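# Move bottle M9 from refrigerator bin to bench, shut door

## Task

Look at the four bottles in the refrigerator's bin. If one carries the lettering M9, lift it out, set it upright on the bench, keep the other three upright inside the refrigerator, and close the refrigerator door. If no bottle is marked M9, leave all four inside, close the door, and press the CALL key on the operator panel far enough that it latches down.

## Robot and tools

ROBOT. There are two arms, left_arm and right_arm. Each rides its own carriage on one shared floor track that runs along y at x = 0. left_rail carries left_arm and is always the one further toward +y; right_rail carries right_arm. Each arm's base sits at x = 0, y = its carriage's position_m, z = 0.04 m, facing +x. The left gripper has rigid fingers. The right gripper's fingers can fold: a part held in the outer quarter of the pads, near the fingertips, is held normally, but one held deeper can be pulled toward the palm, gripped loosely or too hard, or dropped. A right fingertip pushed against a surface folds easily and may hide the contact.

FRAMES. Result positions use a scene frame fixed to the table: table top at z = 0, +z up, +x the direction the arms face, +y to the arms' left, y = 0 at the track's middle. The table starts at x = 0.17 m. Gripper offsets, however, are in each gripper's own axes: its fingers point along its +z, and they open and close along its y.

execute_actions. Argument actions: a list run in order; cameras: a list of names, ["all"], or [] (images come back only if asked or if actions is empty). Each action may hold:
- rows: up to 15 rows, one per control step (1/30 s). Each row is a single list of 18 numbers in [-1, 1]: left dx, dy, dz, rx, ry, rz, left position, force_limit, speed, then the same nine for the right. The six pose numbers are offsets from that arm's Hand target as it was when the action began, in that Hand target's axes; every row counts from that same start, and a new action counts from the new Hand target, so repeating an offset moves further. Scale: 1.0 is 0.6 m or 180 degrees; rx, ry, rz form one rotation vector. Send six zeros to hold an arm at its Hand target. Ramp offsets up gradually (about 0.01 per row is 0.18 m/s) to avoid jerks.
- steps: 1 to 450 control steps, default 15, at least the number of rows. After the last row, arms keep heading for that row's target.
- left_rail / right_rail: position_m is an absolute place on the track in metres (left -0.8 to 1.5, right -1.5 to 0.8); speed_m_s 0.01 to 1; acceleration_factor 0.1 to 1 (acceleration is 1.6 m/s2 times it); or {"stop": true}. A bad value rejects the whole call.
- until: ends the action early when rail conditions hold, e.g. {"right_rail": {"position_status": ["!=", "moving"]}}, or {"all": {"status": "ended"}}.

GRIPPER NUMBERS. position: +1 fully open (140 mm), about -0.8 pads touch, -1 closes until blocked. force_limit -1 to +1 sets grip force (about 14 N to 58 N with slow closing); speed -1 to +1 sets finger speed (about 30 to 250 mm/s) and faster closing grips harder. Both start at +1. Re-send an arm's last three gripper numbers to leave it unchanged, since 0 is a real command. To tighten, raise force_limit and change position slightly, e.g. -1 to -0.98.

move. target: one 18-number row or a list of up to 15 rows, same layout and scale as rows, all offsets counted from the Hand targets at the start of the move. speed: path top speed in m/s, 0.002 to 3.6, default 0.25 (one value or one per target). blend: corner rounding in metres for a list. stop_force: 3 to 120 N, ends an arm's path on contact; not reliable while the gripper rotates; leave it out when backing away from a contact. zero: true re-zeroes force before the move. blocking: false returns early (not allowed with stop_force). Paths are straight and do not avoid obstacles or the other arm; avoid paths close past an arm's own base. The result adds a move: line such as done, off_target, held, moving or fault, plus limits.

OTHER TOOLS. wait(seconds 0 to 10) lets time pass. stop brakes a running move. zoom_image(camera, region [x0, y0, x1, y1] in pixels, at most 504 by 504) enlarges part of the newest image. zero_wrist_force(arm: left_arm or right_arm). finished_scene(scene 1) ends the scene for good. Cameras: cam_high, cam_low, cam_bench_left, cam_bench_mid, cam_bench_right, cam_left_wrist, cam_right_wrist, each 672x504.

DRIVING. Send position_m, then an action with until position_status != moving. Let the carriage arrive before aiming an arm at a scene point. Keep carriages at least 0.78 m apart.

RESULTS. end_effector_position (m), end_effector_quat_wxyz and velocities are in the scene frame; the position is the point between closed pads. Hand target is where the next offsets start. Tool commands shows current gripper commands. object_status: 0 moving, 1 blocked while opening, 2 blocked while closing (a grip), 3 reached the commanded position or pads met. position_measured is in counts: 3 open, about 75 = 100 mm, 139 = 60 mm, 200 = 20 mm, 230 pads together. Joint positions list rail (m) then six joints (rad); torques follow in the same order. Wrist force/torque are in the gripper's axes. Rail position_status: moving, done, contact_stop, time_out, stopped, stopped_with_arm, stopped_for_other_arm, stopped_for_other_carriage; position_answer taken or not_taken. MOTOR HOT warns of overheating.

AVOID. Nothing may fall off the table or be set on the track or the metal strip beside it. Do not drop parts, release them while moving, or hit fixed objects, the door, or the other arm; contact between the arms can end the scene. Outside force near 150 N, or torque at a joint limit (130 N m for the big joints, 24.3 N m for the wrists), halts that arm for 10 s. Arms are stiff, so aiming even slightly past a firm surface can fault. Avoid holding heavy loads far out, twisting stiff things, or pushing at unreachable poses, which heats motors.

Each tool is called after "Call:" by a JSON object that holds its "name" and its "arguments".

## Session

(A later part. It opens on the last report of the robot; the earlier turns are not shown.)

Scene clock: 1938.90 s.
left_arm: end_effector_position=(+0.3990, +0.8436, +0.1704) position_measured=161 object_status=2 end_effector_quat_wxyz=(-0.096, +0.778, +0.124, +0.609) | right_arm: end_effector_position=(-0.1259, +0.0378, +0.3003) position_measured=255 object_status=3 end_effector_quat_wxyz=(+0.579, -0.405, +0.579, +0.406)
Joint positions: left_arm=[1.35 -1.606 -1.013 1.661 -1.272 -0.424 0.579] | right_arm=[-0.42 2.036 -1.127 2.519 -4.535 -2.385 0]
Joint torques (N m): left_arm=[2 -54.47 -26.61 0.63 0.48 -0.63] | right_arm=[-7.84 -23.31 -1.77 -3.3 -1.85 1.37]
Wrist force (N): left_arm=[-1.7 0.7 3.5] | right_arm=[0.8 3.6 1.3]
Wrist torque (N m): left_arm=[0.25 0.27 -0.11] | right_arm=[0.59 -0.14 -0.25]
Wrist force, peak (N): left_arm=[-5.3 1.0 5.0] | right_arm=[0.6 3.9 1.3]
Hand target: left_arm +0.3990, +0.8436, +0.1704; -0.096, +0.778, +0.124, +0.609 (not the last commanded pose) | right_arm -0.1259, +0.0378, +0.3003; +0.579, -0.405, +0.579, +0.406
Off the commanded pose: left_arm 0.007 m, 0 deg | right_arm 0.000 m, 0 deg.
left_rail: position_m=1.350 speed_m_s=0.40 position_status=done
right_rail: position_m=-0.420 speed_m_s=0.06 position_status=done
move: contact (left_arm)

Call:
{"name": "execute_actions", "arguments": {"actions": [{"rows": [[0,0,0,0,0,0,-0.1,0,-1,0,0,0,0,0,0,-1,0.3,-1]], "steps": 30}], "cameras": ["cam_left_wrist"]}}

Scene clock: 1945.47 s.
left_arm: end_effector_position=(+0.3990, +0.8436, +0.1704) position_measured=141 object_status=3 end_effector_quat_wxyz=(-0.096, +0.778, +0.124, +0.609) | right_arm: end_effector_position=(-0.1259, +0.0378, +0.3003) position_measured=255 object_status=3 end_effector_quat_wxyz=(+0.579, -0.405, +0.579, +0.406)
Joint positions: left_arm=[1.35 -1.606 -1.013 1.661 -1.272 -0.424 0.579] | right_arm=[-0.42 2.036 -1.127 2.519 -4.535 -2.385 0]
Joint torques (N m): left_arm=[-4.56 -51.18 -22.67 -0.76 2.32 -0.76] | right_arm=[-9.14 -23.55 -3.3 -3.32 -1.98 1.24]
Wrist force (N): left_arm=[-1.4 0.8 4.0] | right_arm=[0.5 3.5 0.9]
Wrist torque (N m): left_arm=[0.23 0.35 -0.16] | right_arm=[0.56 -0.09 -0.25]
Wrist force, peak (N): left_arm=[-3.0 0.7 4.0] | right_arm=[0.5 3.8 1.3]
Hand target: left_arm +0.3990, +0.8436, +0.1704; -0.096, +0.778, +0.124, +0.609 | right_arm -0.1259, +0.0378, +0.3003; +0.579, -0.405, +0.579, +0.406
Off the commanded pose: left_arm 0.000 m, 0 deg | right_arm 0.000 m, 0 deg.
left_rail: position_m=1.350 speed_m_s=0.40 position_status=done
right_rail: position_m=-0.420 speed_m_s=0.06 position_status=done
Images, in order (width x height): cam_left_wrist 672x504.

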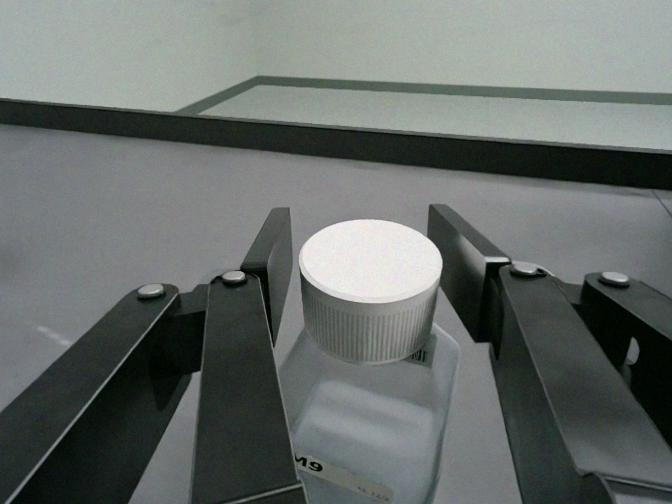

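Call:
{"name": "wait", "arguments": {"seconds": 0.5, "cameras": ["cam_left_wrist", "cam_bench_left", "cam_bench_mid"]}}

Call:
{"name": "zoom_image", "arguments": {"camera": "cam_bench_left", "region": [230, 220, 350, 340]}}

Scene clock: 1952.30 s.
left_arm: end_effector_position=(+0.3990, +0.8436, +0.1704) position_measured=141 object_status=3 end_effector_quat_wxyz=(-0.096, +0.778, +0.124, +0.609) | right_arm: end_effector_position=(-0.1259, +0.0378, +0.3003) position_measured=255 object_status=3 end_effector_quat_wxyz=(+0.579, -0.405, +0.579, +0.406)
Joint positions: left_arm=[1.35 -1.606 -1.013 1.661 -1.272 -0.424 0.579] | right_arm=[-0.42 2.036 -1.127 2.519 -4.535 -2.385 0]
Joint torques (N m): left_arm=[-6.32 -32.89 -11.33 -2.26 2.39 -0.69] | right_arm=[-7.57 -22.84 -2.66 -3.3 -1.66 1.32]
Wrist force (N): left_arm=[-1.3 1.0 4.0] | right_arm=[0.6 3.3 1.1]
Wrist torque (N m): left_arm=[0.28 0.31 -0.16] | right_arm=[0.54 -0.10 -0.25]
Wrist force, peak (N): left_arm=[-1.4 0.8 4.4] | right_arm=[0.5 3.8 1.6]
Hand target: left_arm +0.3990, +0.8436, +0.1704; -0.096, +0.778, +0.124, +0.609 | right_arm -0.1259, +0.0378, +0.3003; +0.579, -0.405, +0.579, +0.406
Tool commands: left_gripper/position=-0.1 left_gripper/force_limit=+0.0 left_gripper/speed=-1.0 right_gripper/position=-1.0 right_gripper/force_limit=+0.3 right_gripper/speed=-1.0
Off the commanded pose: left_arm 0.000 m, 0 deg | right_arm 0.000 m, 0 deg.
left_rail: position_m=1.350 speed_m_s=0.40 position_status=done
right_rail: position_m=-0.420 speed_m_s=0.06 position_status=done
wait: 0.50 s; at rest from the start
Images, in order (width x height): cam_bench_left 672x504, cam_bench_mid 672x504, cam_left_wrist 672x504.

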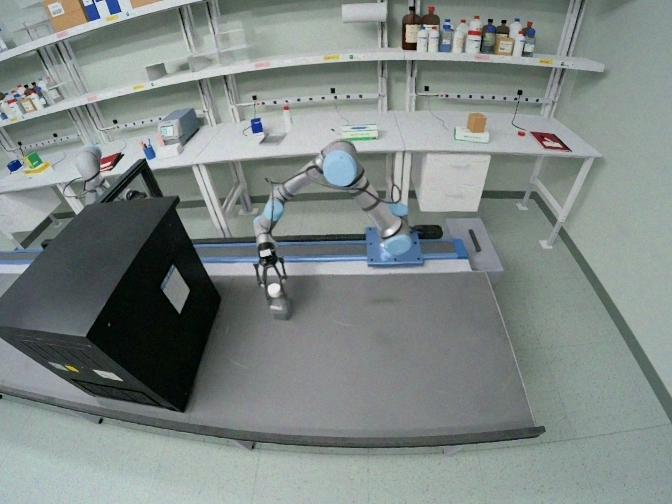

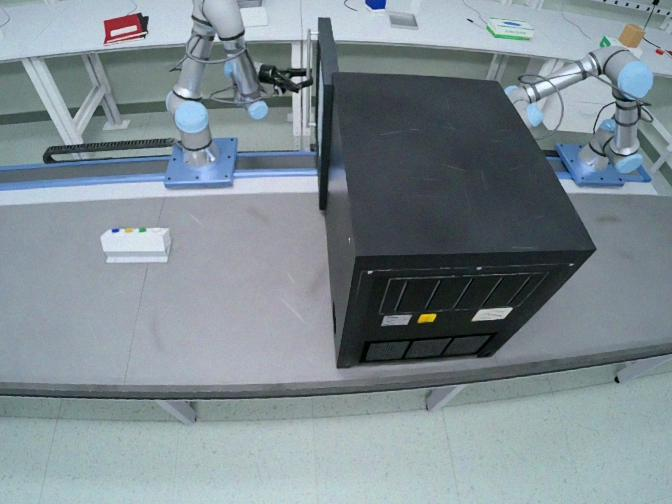

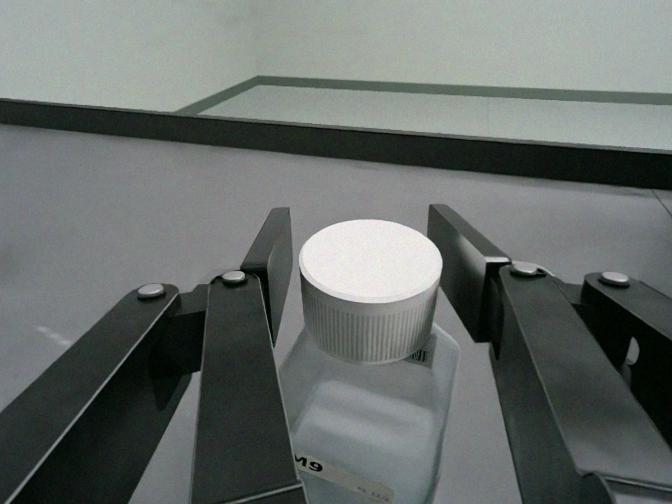

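Scaled by 4.200 from the camera's 672x504 image, which has a finer 960x720 frame.

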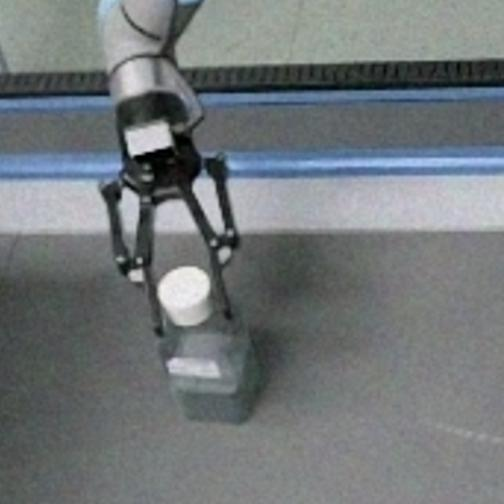

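Call:
{"name": "execute_actions", "arguments": {"actions": [{"rows": [[0,0,0,0,0,0,0.2,0,-0.5,0,0,0,0,0,0,-1,0.3,-1]], "steps": 60, "right_rail": {"position_m": -0.35, "speed_m_s": 0.1}, "until": {"right_rail": {"position_status": ["!=", "moving"]}}}], "cameras": ["cam_left_wrist", "cam_right_wrist"]}}

Scene clock: 2011.53 s.
left_arm: end_effector_position=(+0.3990, +0.8436, +0.1704) position_measured=104 object_status=3 end_effector_quat_wxyz=(-0.096, +0.778, +0.124, +0.609) | right_arm: end_effector_position=(-0.1259, +0.1078, +0.3003) position_measured=255 object_status=3 end_effector_quat_wxyz=(+0.579, -0.405, +0.579, +0.406)
Joint positions: left_arm=[1.35 -1.606 -1.013 1.661 -1.272 -0.424 0.579] | right_arm=[-0.35 2.036 -1.127 2.519 -4.535 -2.385 0]
Joint torques (N m): left_arm=[-6.44 -32.99 -11.77 -2.28 2.72 -0.64] | right_arm=[-5.59 -23.92 -3.12 -0.21 -1.08 1.3]
Wrist force (N): left_arm=[-1.3 0.7 4.1] | right_arm=[0.6 3.6 1.5]
Wrist torque (N m): left_arm=[0.22 0.32 -0.16] | right_arm=[0.59 -0.12 -0.25]
Wrist force, peak (N): left_arm=[-1.3 1.0 4.4] | right_arm=[-0.1 5.7 5.3]
Hand target: left_arm +0.3990, +0.8436, +0.1704; -0.096, +0.778, +0.124, +0.609 | right_arm -0.1259, +0.1078, +0.3003; +0.579, -0.405, +0.579, +0.406
Off the commanded pose: left_arm 0.000 m, 0 deg | right_arm 0.000 m, 0 deg.
left_rail: position_m=1.350 speed_m_s=0.40 position_status=done
right_rail: position_m=-0.350 speed_m_s=0.10 position_status=done
Images, in order (width x height): cam_left_wrist 672x504, cam_right_wrist 672x504.

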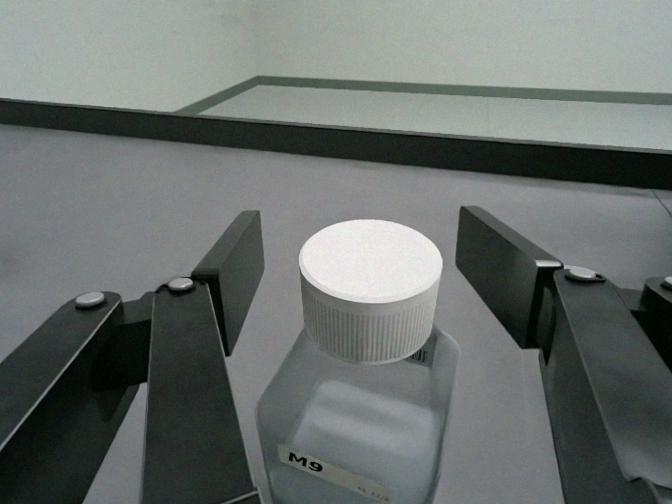

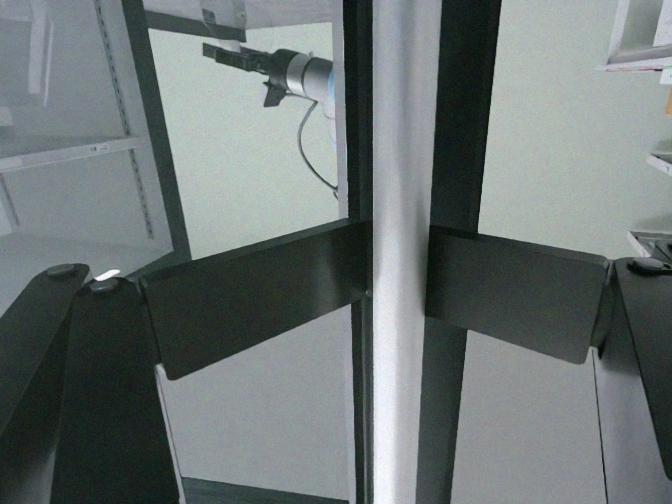

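Call:
{"name": "move", "arguments": {"target": [[0,0,-0.2,0,0,0,0.2,0,-0.5,0,0,0,0,0,0,-1,0.3,-1],[0.1877,-0.2135,-0.9668,-0.3248,0.0101,0.075,0.2,0,-0.5,0,0,0,0,0,0,-1,0.3,-1]], "speed": [0.15, 0.4], "blend": 0.01, "cameras": ["cam_left_wrist", "cam_bench_left"]}}

Call:
{"name": "zoom_image", "arguments": {"camera": "cam_bench_left", "region": [230, 220, 350, 340]}}

Scene clock: 2023.37 s.
left_arm: end_effector_position=(-0.1502, +0.7990, +0.4191) position_measured=104 object_status=3 end_effector_quat_wxyz=(+0.225, +0.725, -0.278, +0.589) | right_arm: end_effector_position=(-0.1259, +0.1078, +0.3003) position_measured=255 object_status=3 end_effector_quat_wxyz=(+0.579, -0.405, +0.579, +0.406)
Joint positions: left_arm=[1.35 -2.659 -1.44 1.581 -0.682 -0.411 0.504] | right_arm=[-0.35 2.036 -1.127 2.519 -4.535 -2.385 0]
Joint torques (N m): left_arm=[-7.73 -15.21 -30.84 0.91 2.98 1.96] | right_arm=[11.17 -22.35 -3.69 0.05 1.91 0.82]
Wrist force (N): left_arm=[-1.4 0.7 4.1] | right_arm=[0.5 3.4 1.5]
Wrist torque (N m): left_arm=[0.19 0.33 -0.16] | right_arm=[0.54 -0.09 -0.25]
Wrist force, peak (N): left_arm=[-1.9 2.2 5.7] | right_arm=[0.8 3.9 1.4]
Hand target: left_arm -0.1503, +0.7990, +0.4191; +0.225, +0.725, -0.278, +0.589 | right_arm -0.1259, +0.1078, +0.3003; +0.579, -0.405, +0.579, +0.406
Off the commanded pose: left_arm 0.000 m, 0 deg | right_arm 0.000 m, 0 deg.
left_rail: position_m=1.350 speed_m_s=0.40 position_status=done
right_rail: position_m=-0.350 speed_m_s=0.10 position_status=done
move: done
Images, in order (width x height): cam_bench_left 672x504, cam_left_wrist 672x504.

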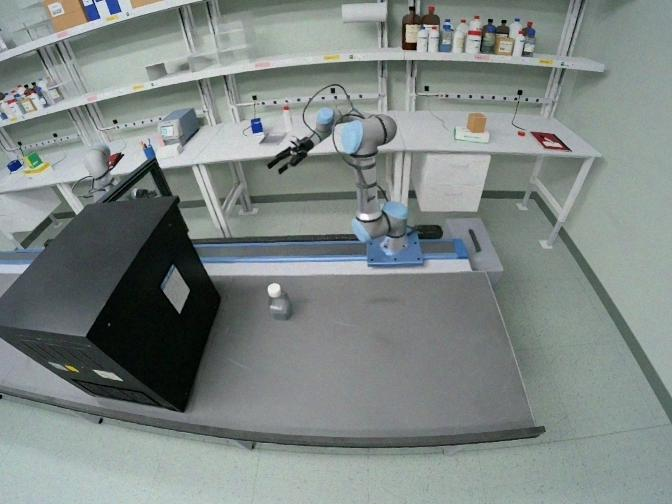

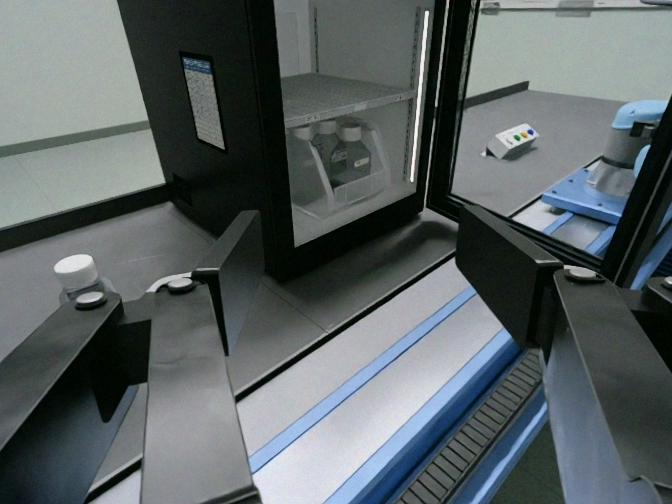

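Scaled by 4.200 from the camera's 672x504 image, which has a finer 960x720 frame.

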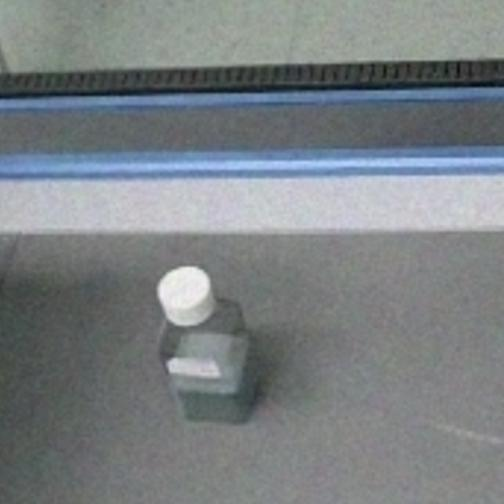

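Call:
{"name": "zoom_image", "arguments": {"camera": "cam_left_wrist", "region": [260, 90, 450, 250]}}

Scaled by 2.653 from the camera's 672x504 image, which has a finer 960x720 frame.

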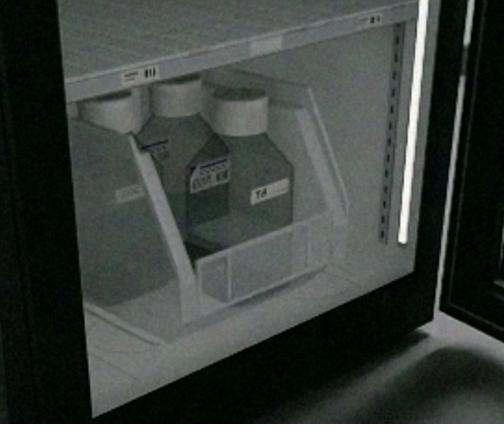

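Call:
{"name": "move", "arguments": {"target": [[0,0,0,0,0,0,0.2,0,-0.5,0,0.0227,0.1159,0.0222,0,0,-1,0.3,-1],[0,0,0,0,0,0,0.2,0,-0.5,0,0.0263,0.2471,0.0444,0,0,-1,0.3,-1],[0,0,0,0,0,0,0.2,0,-0.5,0,0.0059,0.3767,0.0778,0,0,-1,0.3,-1],[0,0,0,0,0,0,0.2,0,-0.5,0,-0.0455,0.5082,0.1111,0,0,-1,0.3,-1],[0,0,0,0,0,0,0.2,0,-0.5,0,-0.1153,0.6378,0.1556,0,0,-1,0.3,-1],[0,0,0,0,0,0,0.2,0,-0.5,0,-0.2015,0.7372,0.1944,0,0,-1,0.3,-1]], "speed": 0.16, "blend": 0.02, "stop_force": 40, "cameras": ["cam_left_wrist", "cam_right_wrist"]}}

Scene clock: 2046.33 s.
left_arm: end_effector_position=(-0.1503, +0.7990, +0.4191) position_measured=104 object_status=3 end_effector_quat_wxyz=(+0.225, +0.725, -0.278, +0.589) | right_arm: end_effector_position=(+0.1388, +0.4822, +0.3005) position_measured=255 object_status=3 end_effector_quat_wxyz=(+0.674, -0.212, +0.674, +0.213)
Joint positions: left_arm=[1.35 -2.659 -1.439 1.581 -0.682 -0.411 0.504] | right_arm=[-0.35 1.544 -0.618 1.302 -3.827 -2.504 0]
Joint torques (N m): left_arm=[-6.44 -15.98 -30.94 -0.42 2.64 1.6] | right_arm=[-7.77 -48.24 -27.21 0.07 -2.43 -1.7]
Wrist force (N): left_arm=[-1.4 0.6 4.2] | right_arm=[0.5 3.7 2.7]
Wrist torque (N m): left_arm=[0.17 0.34 -0.16] | right_arm=[0.62 -0.13 -0.29]
Wrist force, peak (N): left_arm=[-1.6 0.6 4.5] | right_arm=[0.4 5.5 5.0]
Hand target: left_arm -0.1503, +0.7990, +0.4191; +0.225, +0.725, -0.278, +0.589 | right_arm +0.1388, +0.4822, +0.3005; +0.674, -0.212, +0.674, +0.213
Off the commanded pose: left_arm 0.000 m, 0 deg | right_arm 0.000 m, 0 deg.
left_rail: position_m=1.350 speed_m_s=0.40 position_status=done
right_rail: position_m=-0.350 speed_m_s=0.10 position_status=done
move: done
Images, in order (width x height): cam_left_wrist 672x504, cam_right_wrist 672x504.

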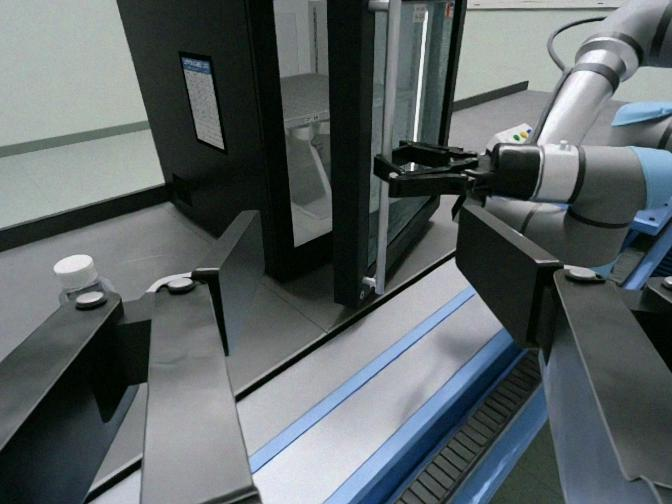

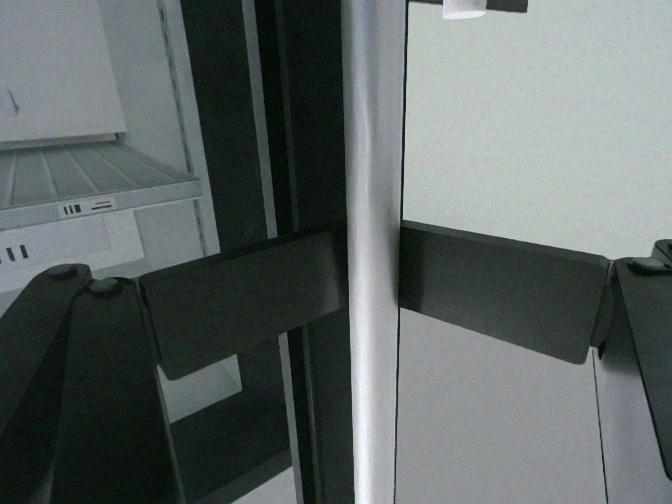

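Call:
{"name": "move", "arguments": {"target": [[0,0,0,0,0,0,0.2,0,-0.5,0,-0.0272,0.1025,0.0222,0,0,-1,0.3,-1],[0,0,0,0,0,0,0.2,0,-0.5,0,-0.0512,0.1638,0.0389,0,0,-1,0.3,-1]], "speed": 0.1, "blend": 0.02, "stop_force": 30, "cameras": ["cam_left_wrist", "cam_right_wrist"]}}

Scene clock: 2097.00 s.
left_arm: end_effector_position=(-0.1503, +0.7990, +0.4191) position_measured=104 object_status=3 end_effector_quat_wxyz=(+0.225, +0.725, -0.278, +0.589) | right_arm: end_effector_position=(+0.2370, +0.5135, +0.3006) position_measured=255 object_status=3 end_effector_quat_wxyz=(+0.686, -0.171, +0.686, +0.172)
Joint positions: left_arm=[1.35 -2.659 -1.439 1.581 -0.682 -0.411 0.504] | right_arm=[-0.35 1.437 -0.503 1.057 -3.697 -2.518 0]
Joint torques (N m): left_arm=[-4.69 -16.29 -30.52 -1.78 2.17 1.23] | right_arm=[-5.42 -53.83 -30.6 0.51 -1.67 -1.83]
Wrist force (N): left_arm=[-1.1 0.7 4.2] | right_arm=[0.7 1.1 1.8]
Wrist torque (N m): left_arm=[0.19 0.28 -0.16] | right_arm=[0.54 -0.14 -0.30]
Wrist force, peak (N): left_arm=[-1.4 0.7 4.6] | right_arm=[0.3 7.9 3.2]
Hand target: left_arm -0.1503, +0.7990, +0.4191; +0.225, +0.725, -0.278, +0.589 | right_arm +0.2370, +0.5135, +0.3006; +0.686, -0.171, +0.686, +0.172
Off the commanded pose: left_arm 0.000 m, 0 deg | right_arm 0.000 m, 0 deg.
left_rail: position_m=1.350 speed_m_s=0.40 position_status=done
right_rail: position_m=-0.350 speed_m_s=0.10 position_status=done
move: done; blend cut to 0.0197 m at target 1
Images, in order (width x height): cam_left_wrist 672x504, cam_right_wrist 672x504.

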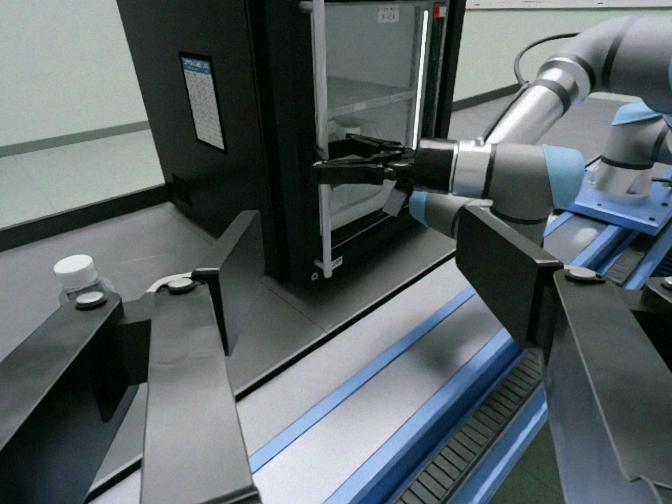

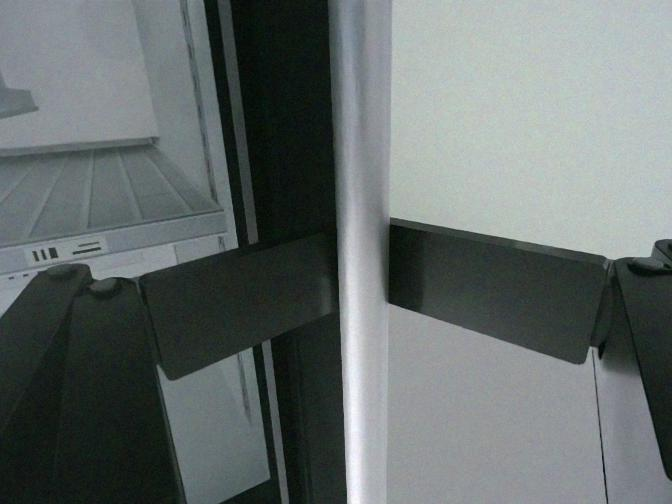

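Call:
{"name": "zoom_image", "arguments": {"camera": "cam_left_wrist", "region": [220, 0, 460, 300]}}

Scaled by 1.680 from the camera's 672x504 image, which has a finer 960x720 frame.

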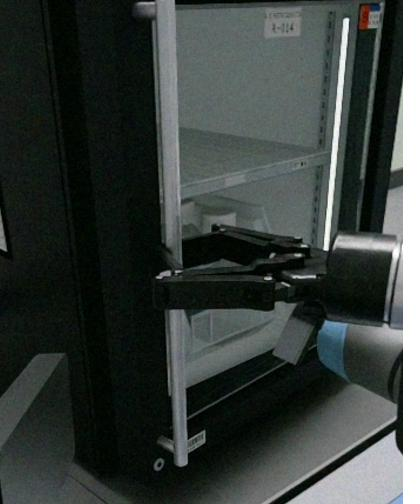

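Call:
{"name": "move", "arguments": {"target": [0,0,0,0,0,0,0.2,0,-0.5,0,-0.012,0.0514,0,0,0,-1,0.3,-1], "speed": 0.05, "stop_force": 15, "cameras": ["cam_left_wrist", "cam_right_wrist"]}}

Call:
{"name": "zoom_image", "arguments": {"camera": "cam_left_wrist", "region": [220, 0, 460, 300]}}

Scene clock: 2109.90 s.
left_arm: end_effector_position=(-0.1503, +0.7990, +0.4191) position_measured=104 object_status=3 end_effector_quat_wxyz=(+0.225, +0.725, -0.278, +0.589) | right_arm: end_effector_position=(+0.2676, +0.5216, +0.3006) position_measured=255 object_status=3 end_effector_quat_wxyz=(+0.686, -0.171, +0.686, +0.171)
Joint positions: left_arm=[1.35 -2.659 -1.439 1.581 -0.682 -0.411 0.504] | right_arm=[-0.35 1.396 -0.486 1.021 -3.678 -2.477 0]
Joint torques (N m): left_arm=[-2.52 -16.06 -30.1 -1.78 1.7 1.07] | right_arm=[15.27 -54.03 -30.19 0.21 5.16 2.26]
Wrist force (N): left_arm=[-1.2 0.6 4.1] | right_arm=[0.8 -8.5 15.8]
Wrist torque (N m): left_arm=[0.18 0.29 -0.15] | right_arm=[0.24 -0.21 -0.30]
Wrist force, peak (N): left_arm=[-1.5 0.9 4.5] | right_arm=[0.3 -8.6 16.3]
Hand target: left_arm -0.1503, +0.7990, +0.4191; +0.225, +0.725, -0.278, +0.589 | right_arm +0.2676, +0.5216, +0.3006; +0.686, -0.171, +0.686, +0.172
Off the commanded pose: left_arm 0.000 m, 0 deg | right_arm 0.000 m, 0 deg.
left_rail: position_m=1.350 speed_m_s=0.40 position_status=done
right_rail: position_m=-0.350 speed_m_s=0.10 position_status=done
move: done
Images, in order (width x height): cam_left_wrist 672x504, cam_right_wrist 672x504.

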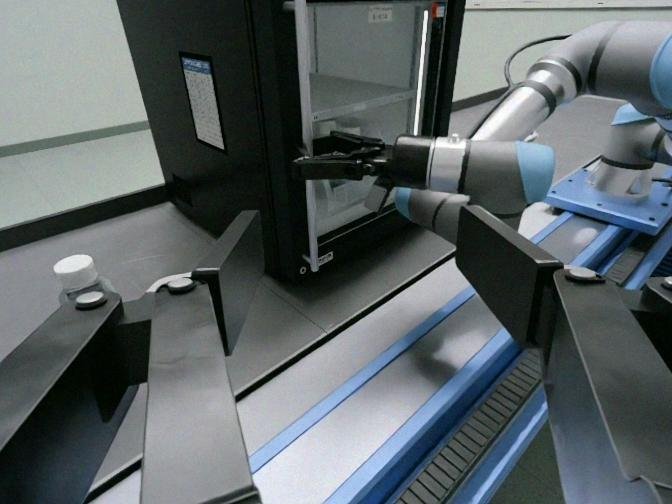

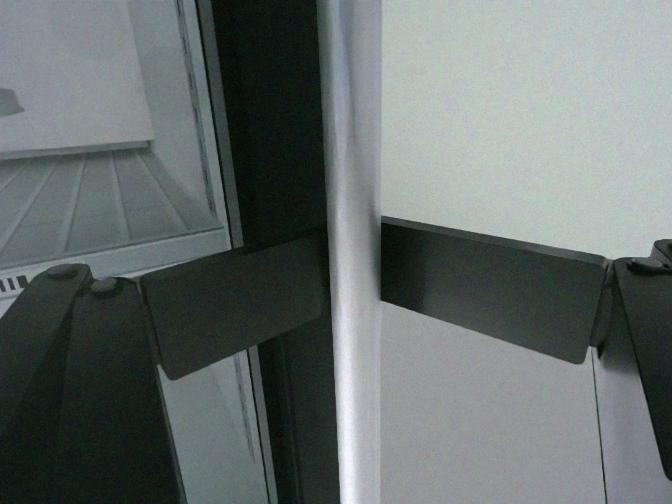

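Scaled by 1.680 from the camera's 672x504 image, which has a finer 960x720 frame.

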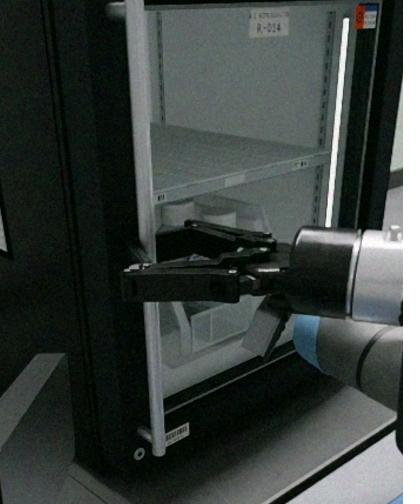

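Call:
{"name": "move", "arguments": {"target": [0,0,0,0,0,0,0.2,0,-0.5,0,-0.0107,0.0182,0,0,0,-1,0.3,-1], "speed": 0.03, "stop_force": 20, "cameras": ["cam_right_wrist"]}}

Scene clock: 2117.83 s.
left_arm: end_effector_position=(-0.1503, +0.7990, +0.4191) position_measured=104 object_status=3 end_effector_quat_wxyz=(+0.225, +0.725, -0.278, +0.589) | right_arm: end_effector_position=(+0.2802, +0.5210, +0.3006) position_measured=255 object_status=3 end_effector_quat_wxyz=(+0.686, -0.171, +0.686, +0.172)
Joint positions: left_arm=[1.35 -2.659 -1.439 1.581 -0.682 -0.411 0.504] | right_arm=[-0.35 1.378 -0.487 1.024 -3.679 -2.46 0]
Joint torques (N m): left_arm=[-1.86 -16.34 -30.32 -1.71 1.34 0.81] | right_arm=[-8.78 -70.05 -10.07 -3.08 1.95 2.12]
Wrist force (N): left_arm=[-1.3 0.8 4.1] | right_arm=[-0.1 3.0 0.5]
Wrist torque (N m): left_arm=[0.22 0.30 -0.15] | right_arm=[0.52 0.00 -0.30]
Wrist force, peak (N): left_arm=[-1.3 0.8 4.5] | right_arm=[0.6 -9.4 16.5]
Hand target: left_arm -0.1503, +0.7990, +0.4191; +0.225, +0.725, -0.278, +0.589 | right_arm +0.2802, +0.5210, +0.3006; +0.686, -0.171, +0.686, +0.172
Off the commanded pose: left_arm 0.000 m, 0 deg | right_arm 0.000 m, 0 deg.
left_rail: position_m=1.350 speed_m_s=0.40 position_status=done
right_rail: position_m=-0.350 speed_m_s=0.10 position_status=done
move: done
Images, in order (width x height): cam_right_wrist 672x504.

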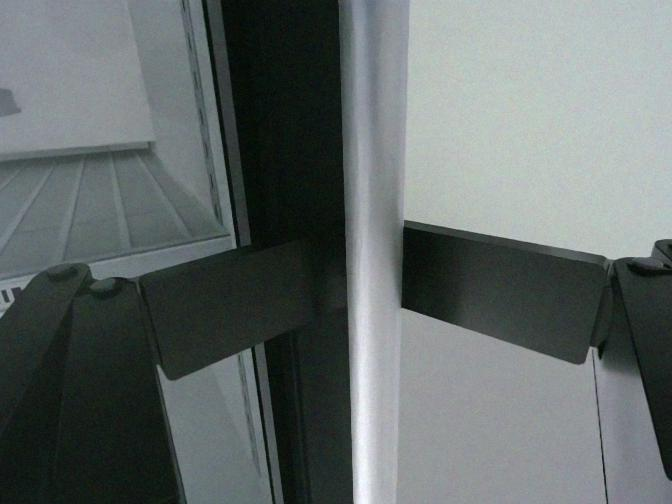

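Call:
{"name": "execute_actions", "arguments": {"actions": [{"rows": [[0,0,0,0,0,0,0.2,0,-0.5,0,0,0,0,0,0,1,0,-0.5]], "steps": 60}], "cameras": ["cam_right_wrist", "cam_left_wrist"]}}

Scene clock: 2128.73 s.
left_arm: end_effector_position=(-0.1503, +0.7990, +0.4191) position_measured=104 object_status=3 end_effector_quat_wxyz=(+0.225, +0.725, -0.278, +0.589) | right_arm: end_effector_position=(+0.2802, +0.5210, +0.3006) position_measured=3 object_status=3 end_effector_quat_wxyz=(+0.686, -0.171, +0.686, +0.172)
Joint positions: left_arm=[1.35 -2.659 -1.439 1.581 -0.682 -0.411 0.504] | right_arm=[-0.35 1.378 -0.487 1.024 -3.679 -2.46 0]
Joint torques (N m): left_arm=[-0.07 -16.29 -30.23 -1.78 0.87 0.52] | right_arm=[10.86 -58.49 -27.63 -0.18 1.2 1.92]
Wrist force (N): left_arm=[-1.3 0.5 4.5] | right_arm=[0.8 6.2 -2.2]
Wrist torque (N m): left_arm=[0.16 0.32 -0.16] | right_arm=[0.84 -0.25 -0.30]
Wrist force, peak (N): left_arm=[-1.5 0.6 4.5] | right_arm=[0.6 50.4 -49.3]
Hand target: left_arm -0.1503, +0.7990, +0.4191; +0.225, +0.725, -0.278, +0.589 | right_arm +0.2802, +0.5210, +0.3006; +0.686, -0.171, +0.686, +0.172
Off the commanded pose: left_arm 0.000 m, 0 deg | right_arm 0.000 m, 0 deg.
left_rail: position_m=1.350 speed_m_s=0.40 position_status=done
right_rail: position_m=-0.350 speed_m_s=0.10 position_status=done
Images, in order (width x height): cam_left_wrist 672x504, cam_right_wrist 672x504.

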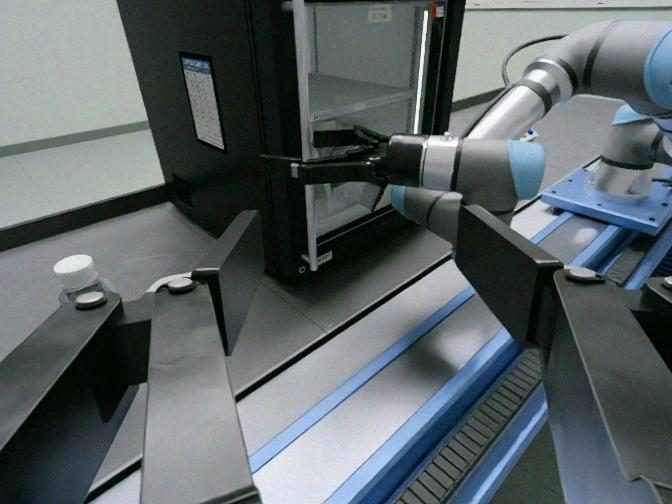

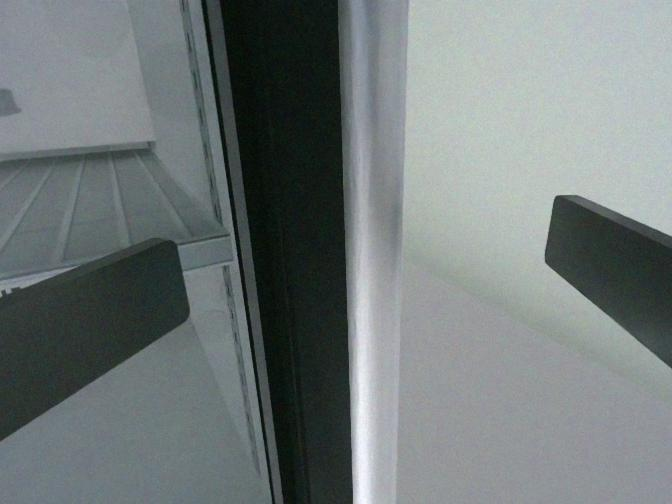

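Call:
{"name": "move", "arguments": {"target": [0,0,0,0,0,0,0.2,0,-0.5,0,0,-0.2,0,0,0,1,0,-0.5], "speed": 0.12, "stop_force": 15, "cameras": ["cam_right_wrist", "cam_left_wrist"]}}

Call:
{"name": "zoom_image", "arguments": {"camera": "cam_left_wrist", "region": [220, 0, 460, 300]}}

Scene clock: 2137.57 s.
left_arm: end_effector_position=(-0.1503, +0.7990, +0.4191) position_measured=104 object_status=3 end_effector_quat_wxyz=(+0.225, +0.725, -0.278, +0.589) | right_arm: end_effector_position=(+0.1743, +0.4647, +0.3005) position_measured=3 object_status=3 end_effector_quat_wxyz=(+0.686, -0.171, +0.686, +0.172)
Joint positions: left_arm=[1.35 -2.659 -1.439 1.581 -0.682 -0.411 0.504] | right_arm=[-0.35 1.521 -0.594 1.251 -3.799 -2.603 0]
Joint torques (N m): left_arm=[1.13 -16.03 -30.93 -1.75 0.56 0.23] | right_arm=[12.99 -66.06 -8.5 -3.02 -2.43 1.43]
Wrist force (N): left_arm=[-1.5 0.8 4.4] | right_arm=[0.6 3.9 -1.4]
Wrist torque (N m): left_arm=[0.22 0.36 -0.15] | right_arm=[0.69 -0.17 -0.33]
Wrist force, peak (N): left_arm=[-1.8 0.6 4.4] | right_arm=[0.5 6.6 -2.5]
Hand target: left_arm -0.1503, +0.7990, +0.4191; +0.225, +0.725, -0.278, +0.589 | right_arm +0.1743, +0.4647, +0.3005; +0.686, -0.171, +0.686, +0.172
Off the commanded pose: left_arm 0.000 m, 0 deg | right_arm 0.000 m, 0 deg.
left_rail: position_m=1.350 speed_m_s=0.40 position_status=done
right_rail: position_m=-0.350 speed_m_s=0.10 position_status=done
move: done
Images, in order (width x height): cam_left_wrist 672x504, cam_right_wrist 672x504.

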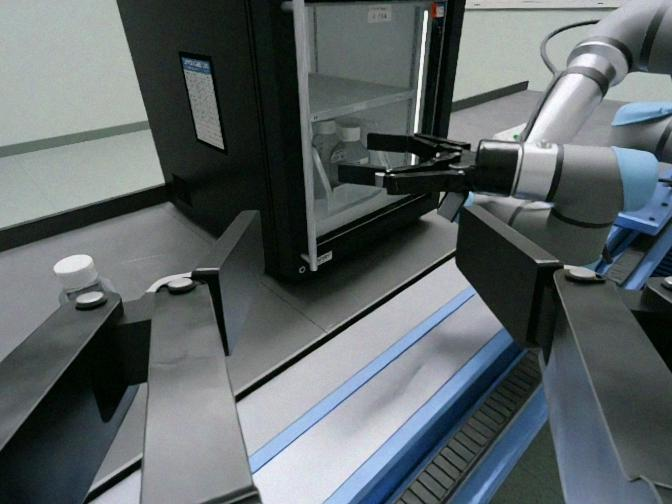

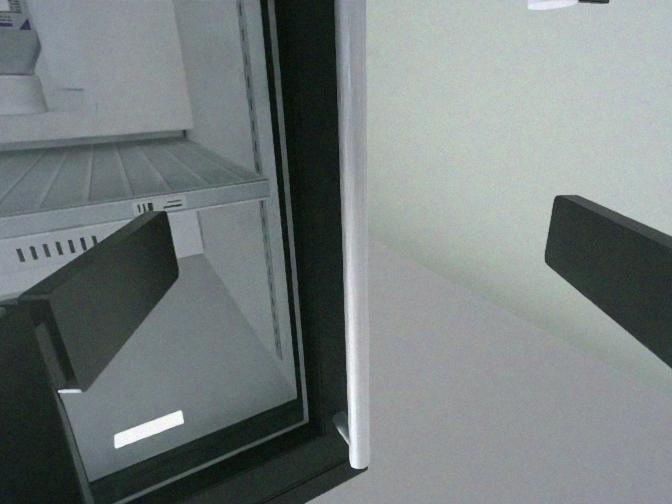

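Scaled by 1.680 from the camera's 672x504 image, which has a finer 960x720 frame.

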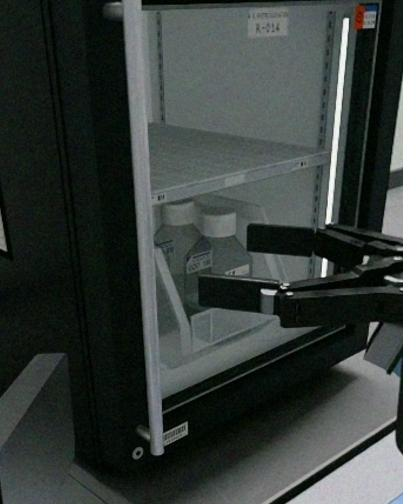

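Call:
{"name": "finished_scene", "arguments": {}}

The scene is finished: the task was done.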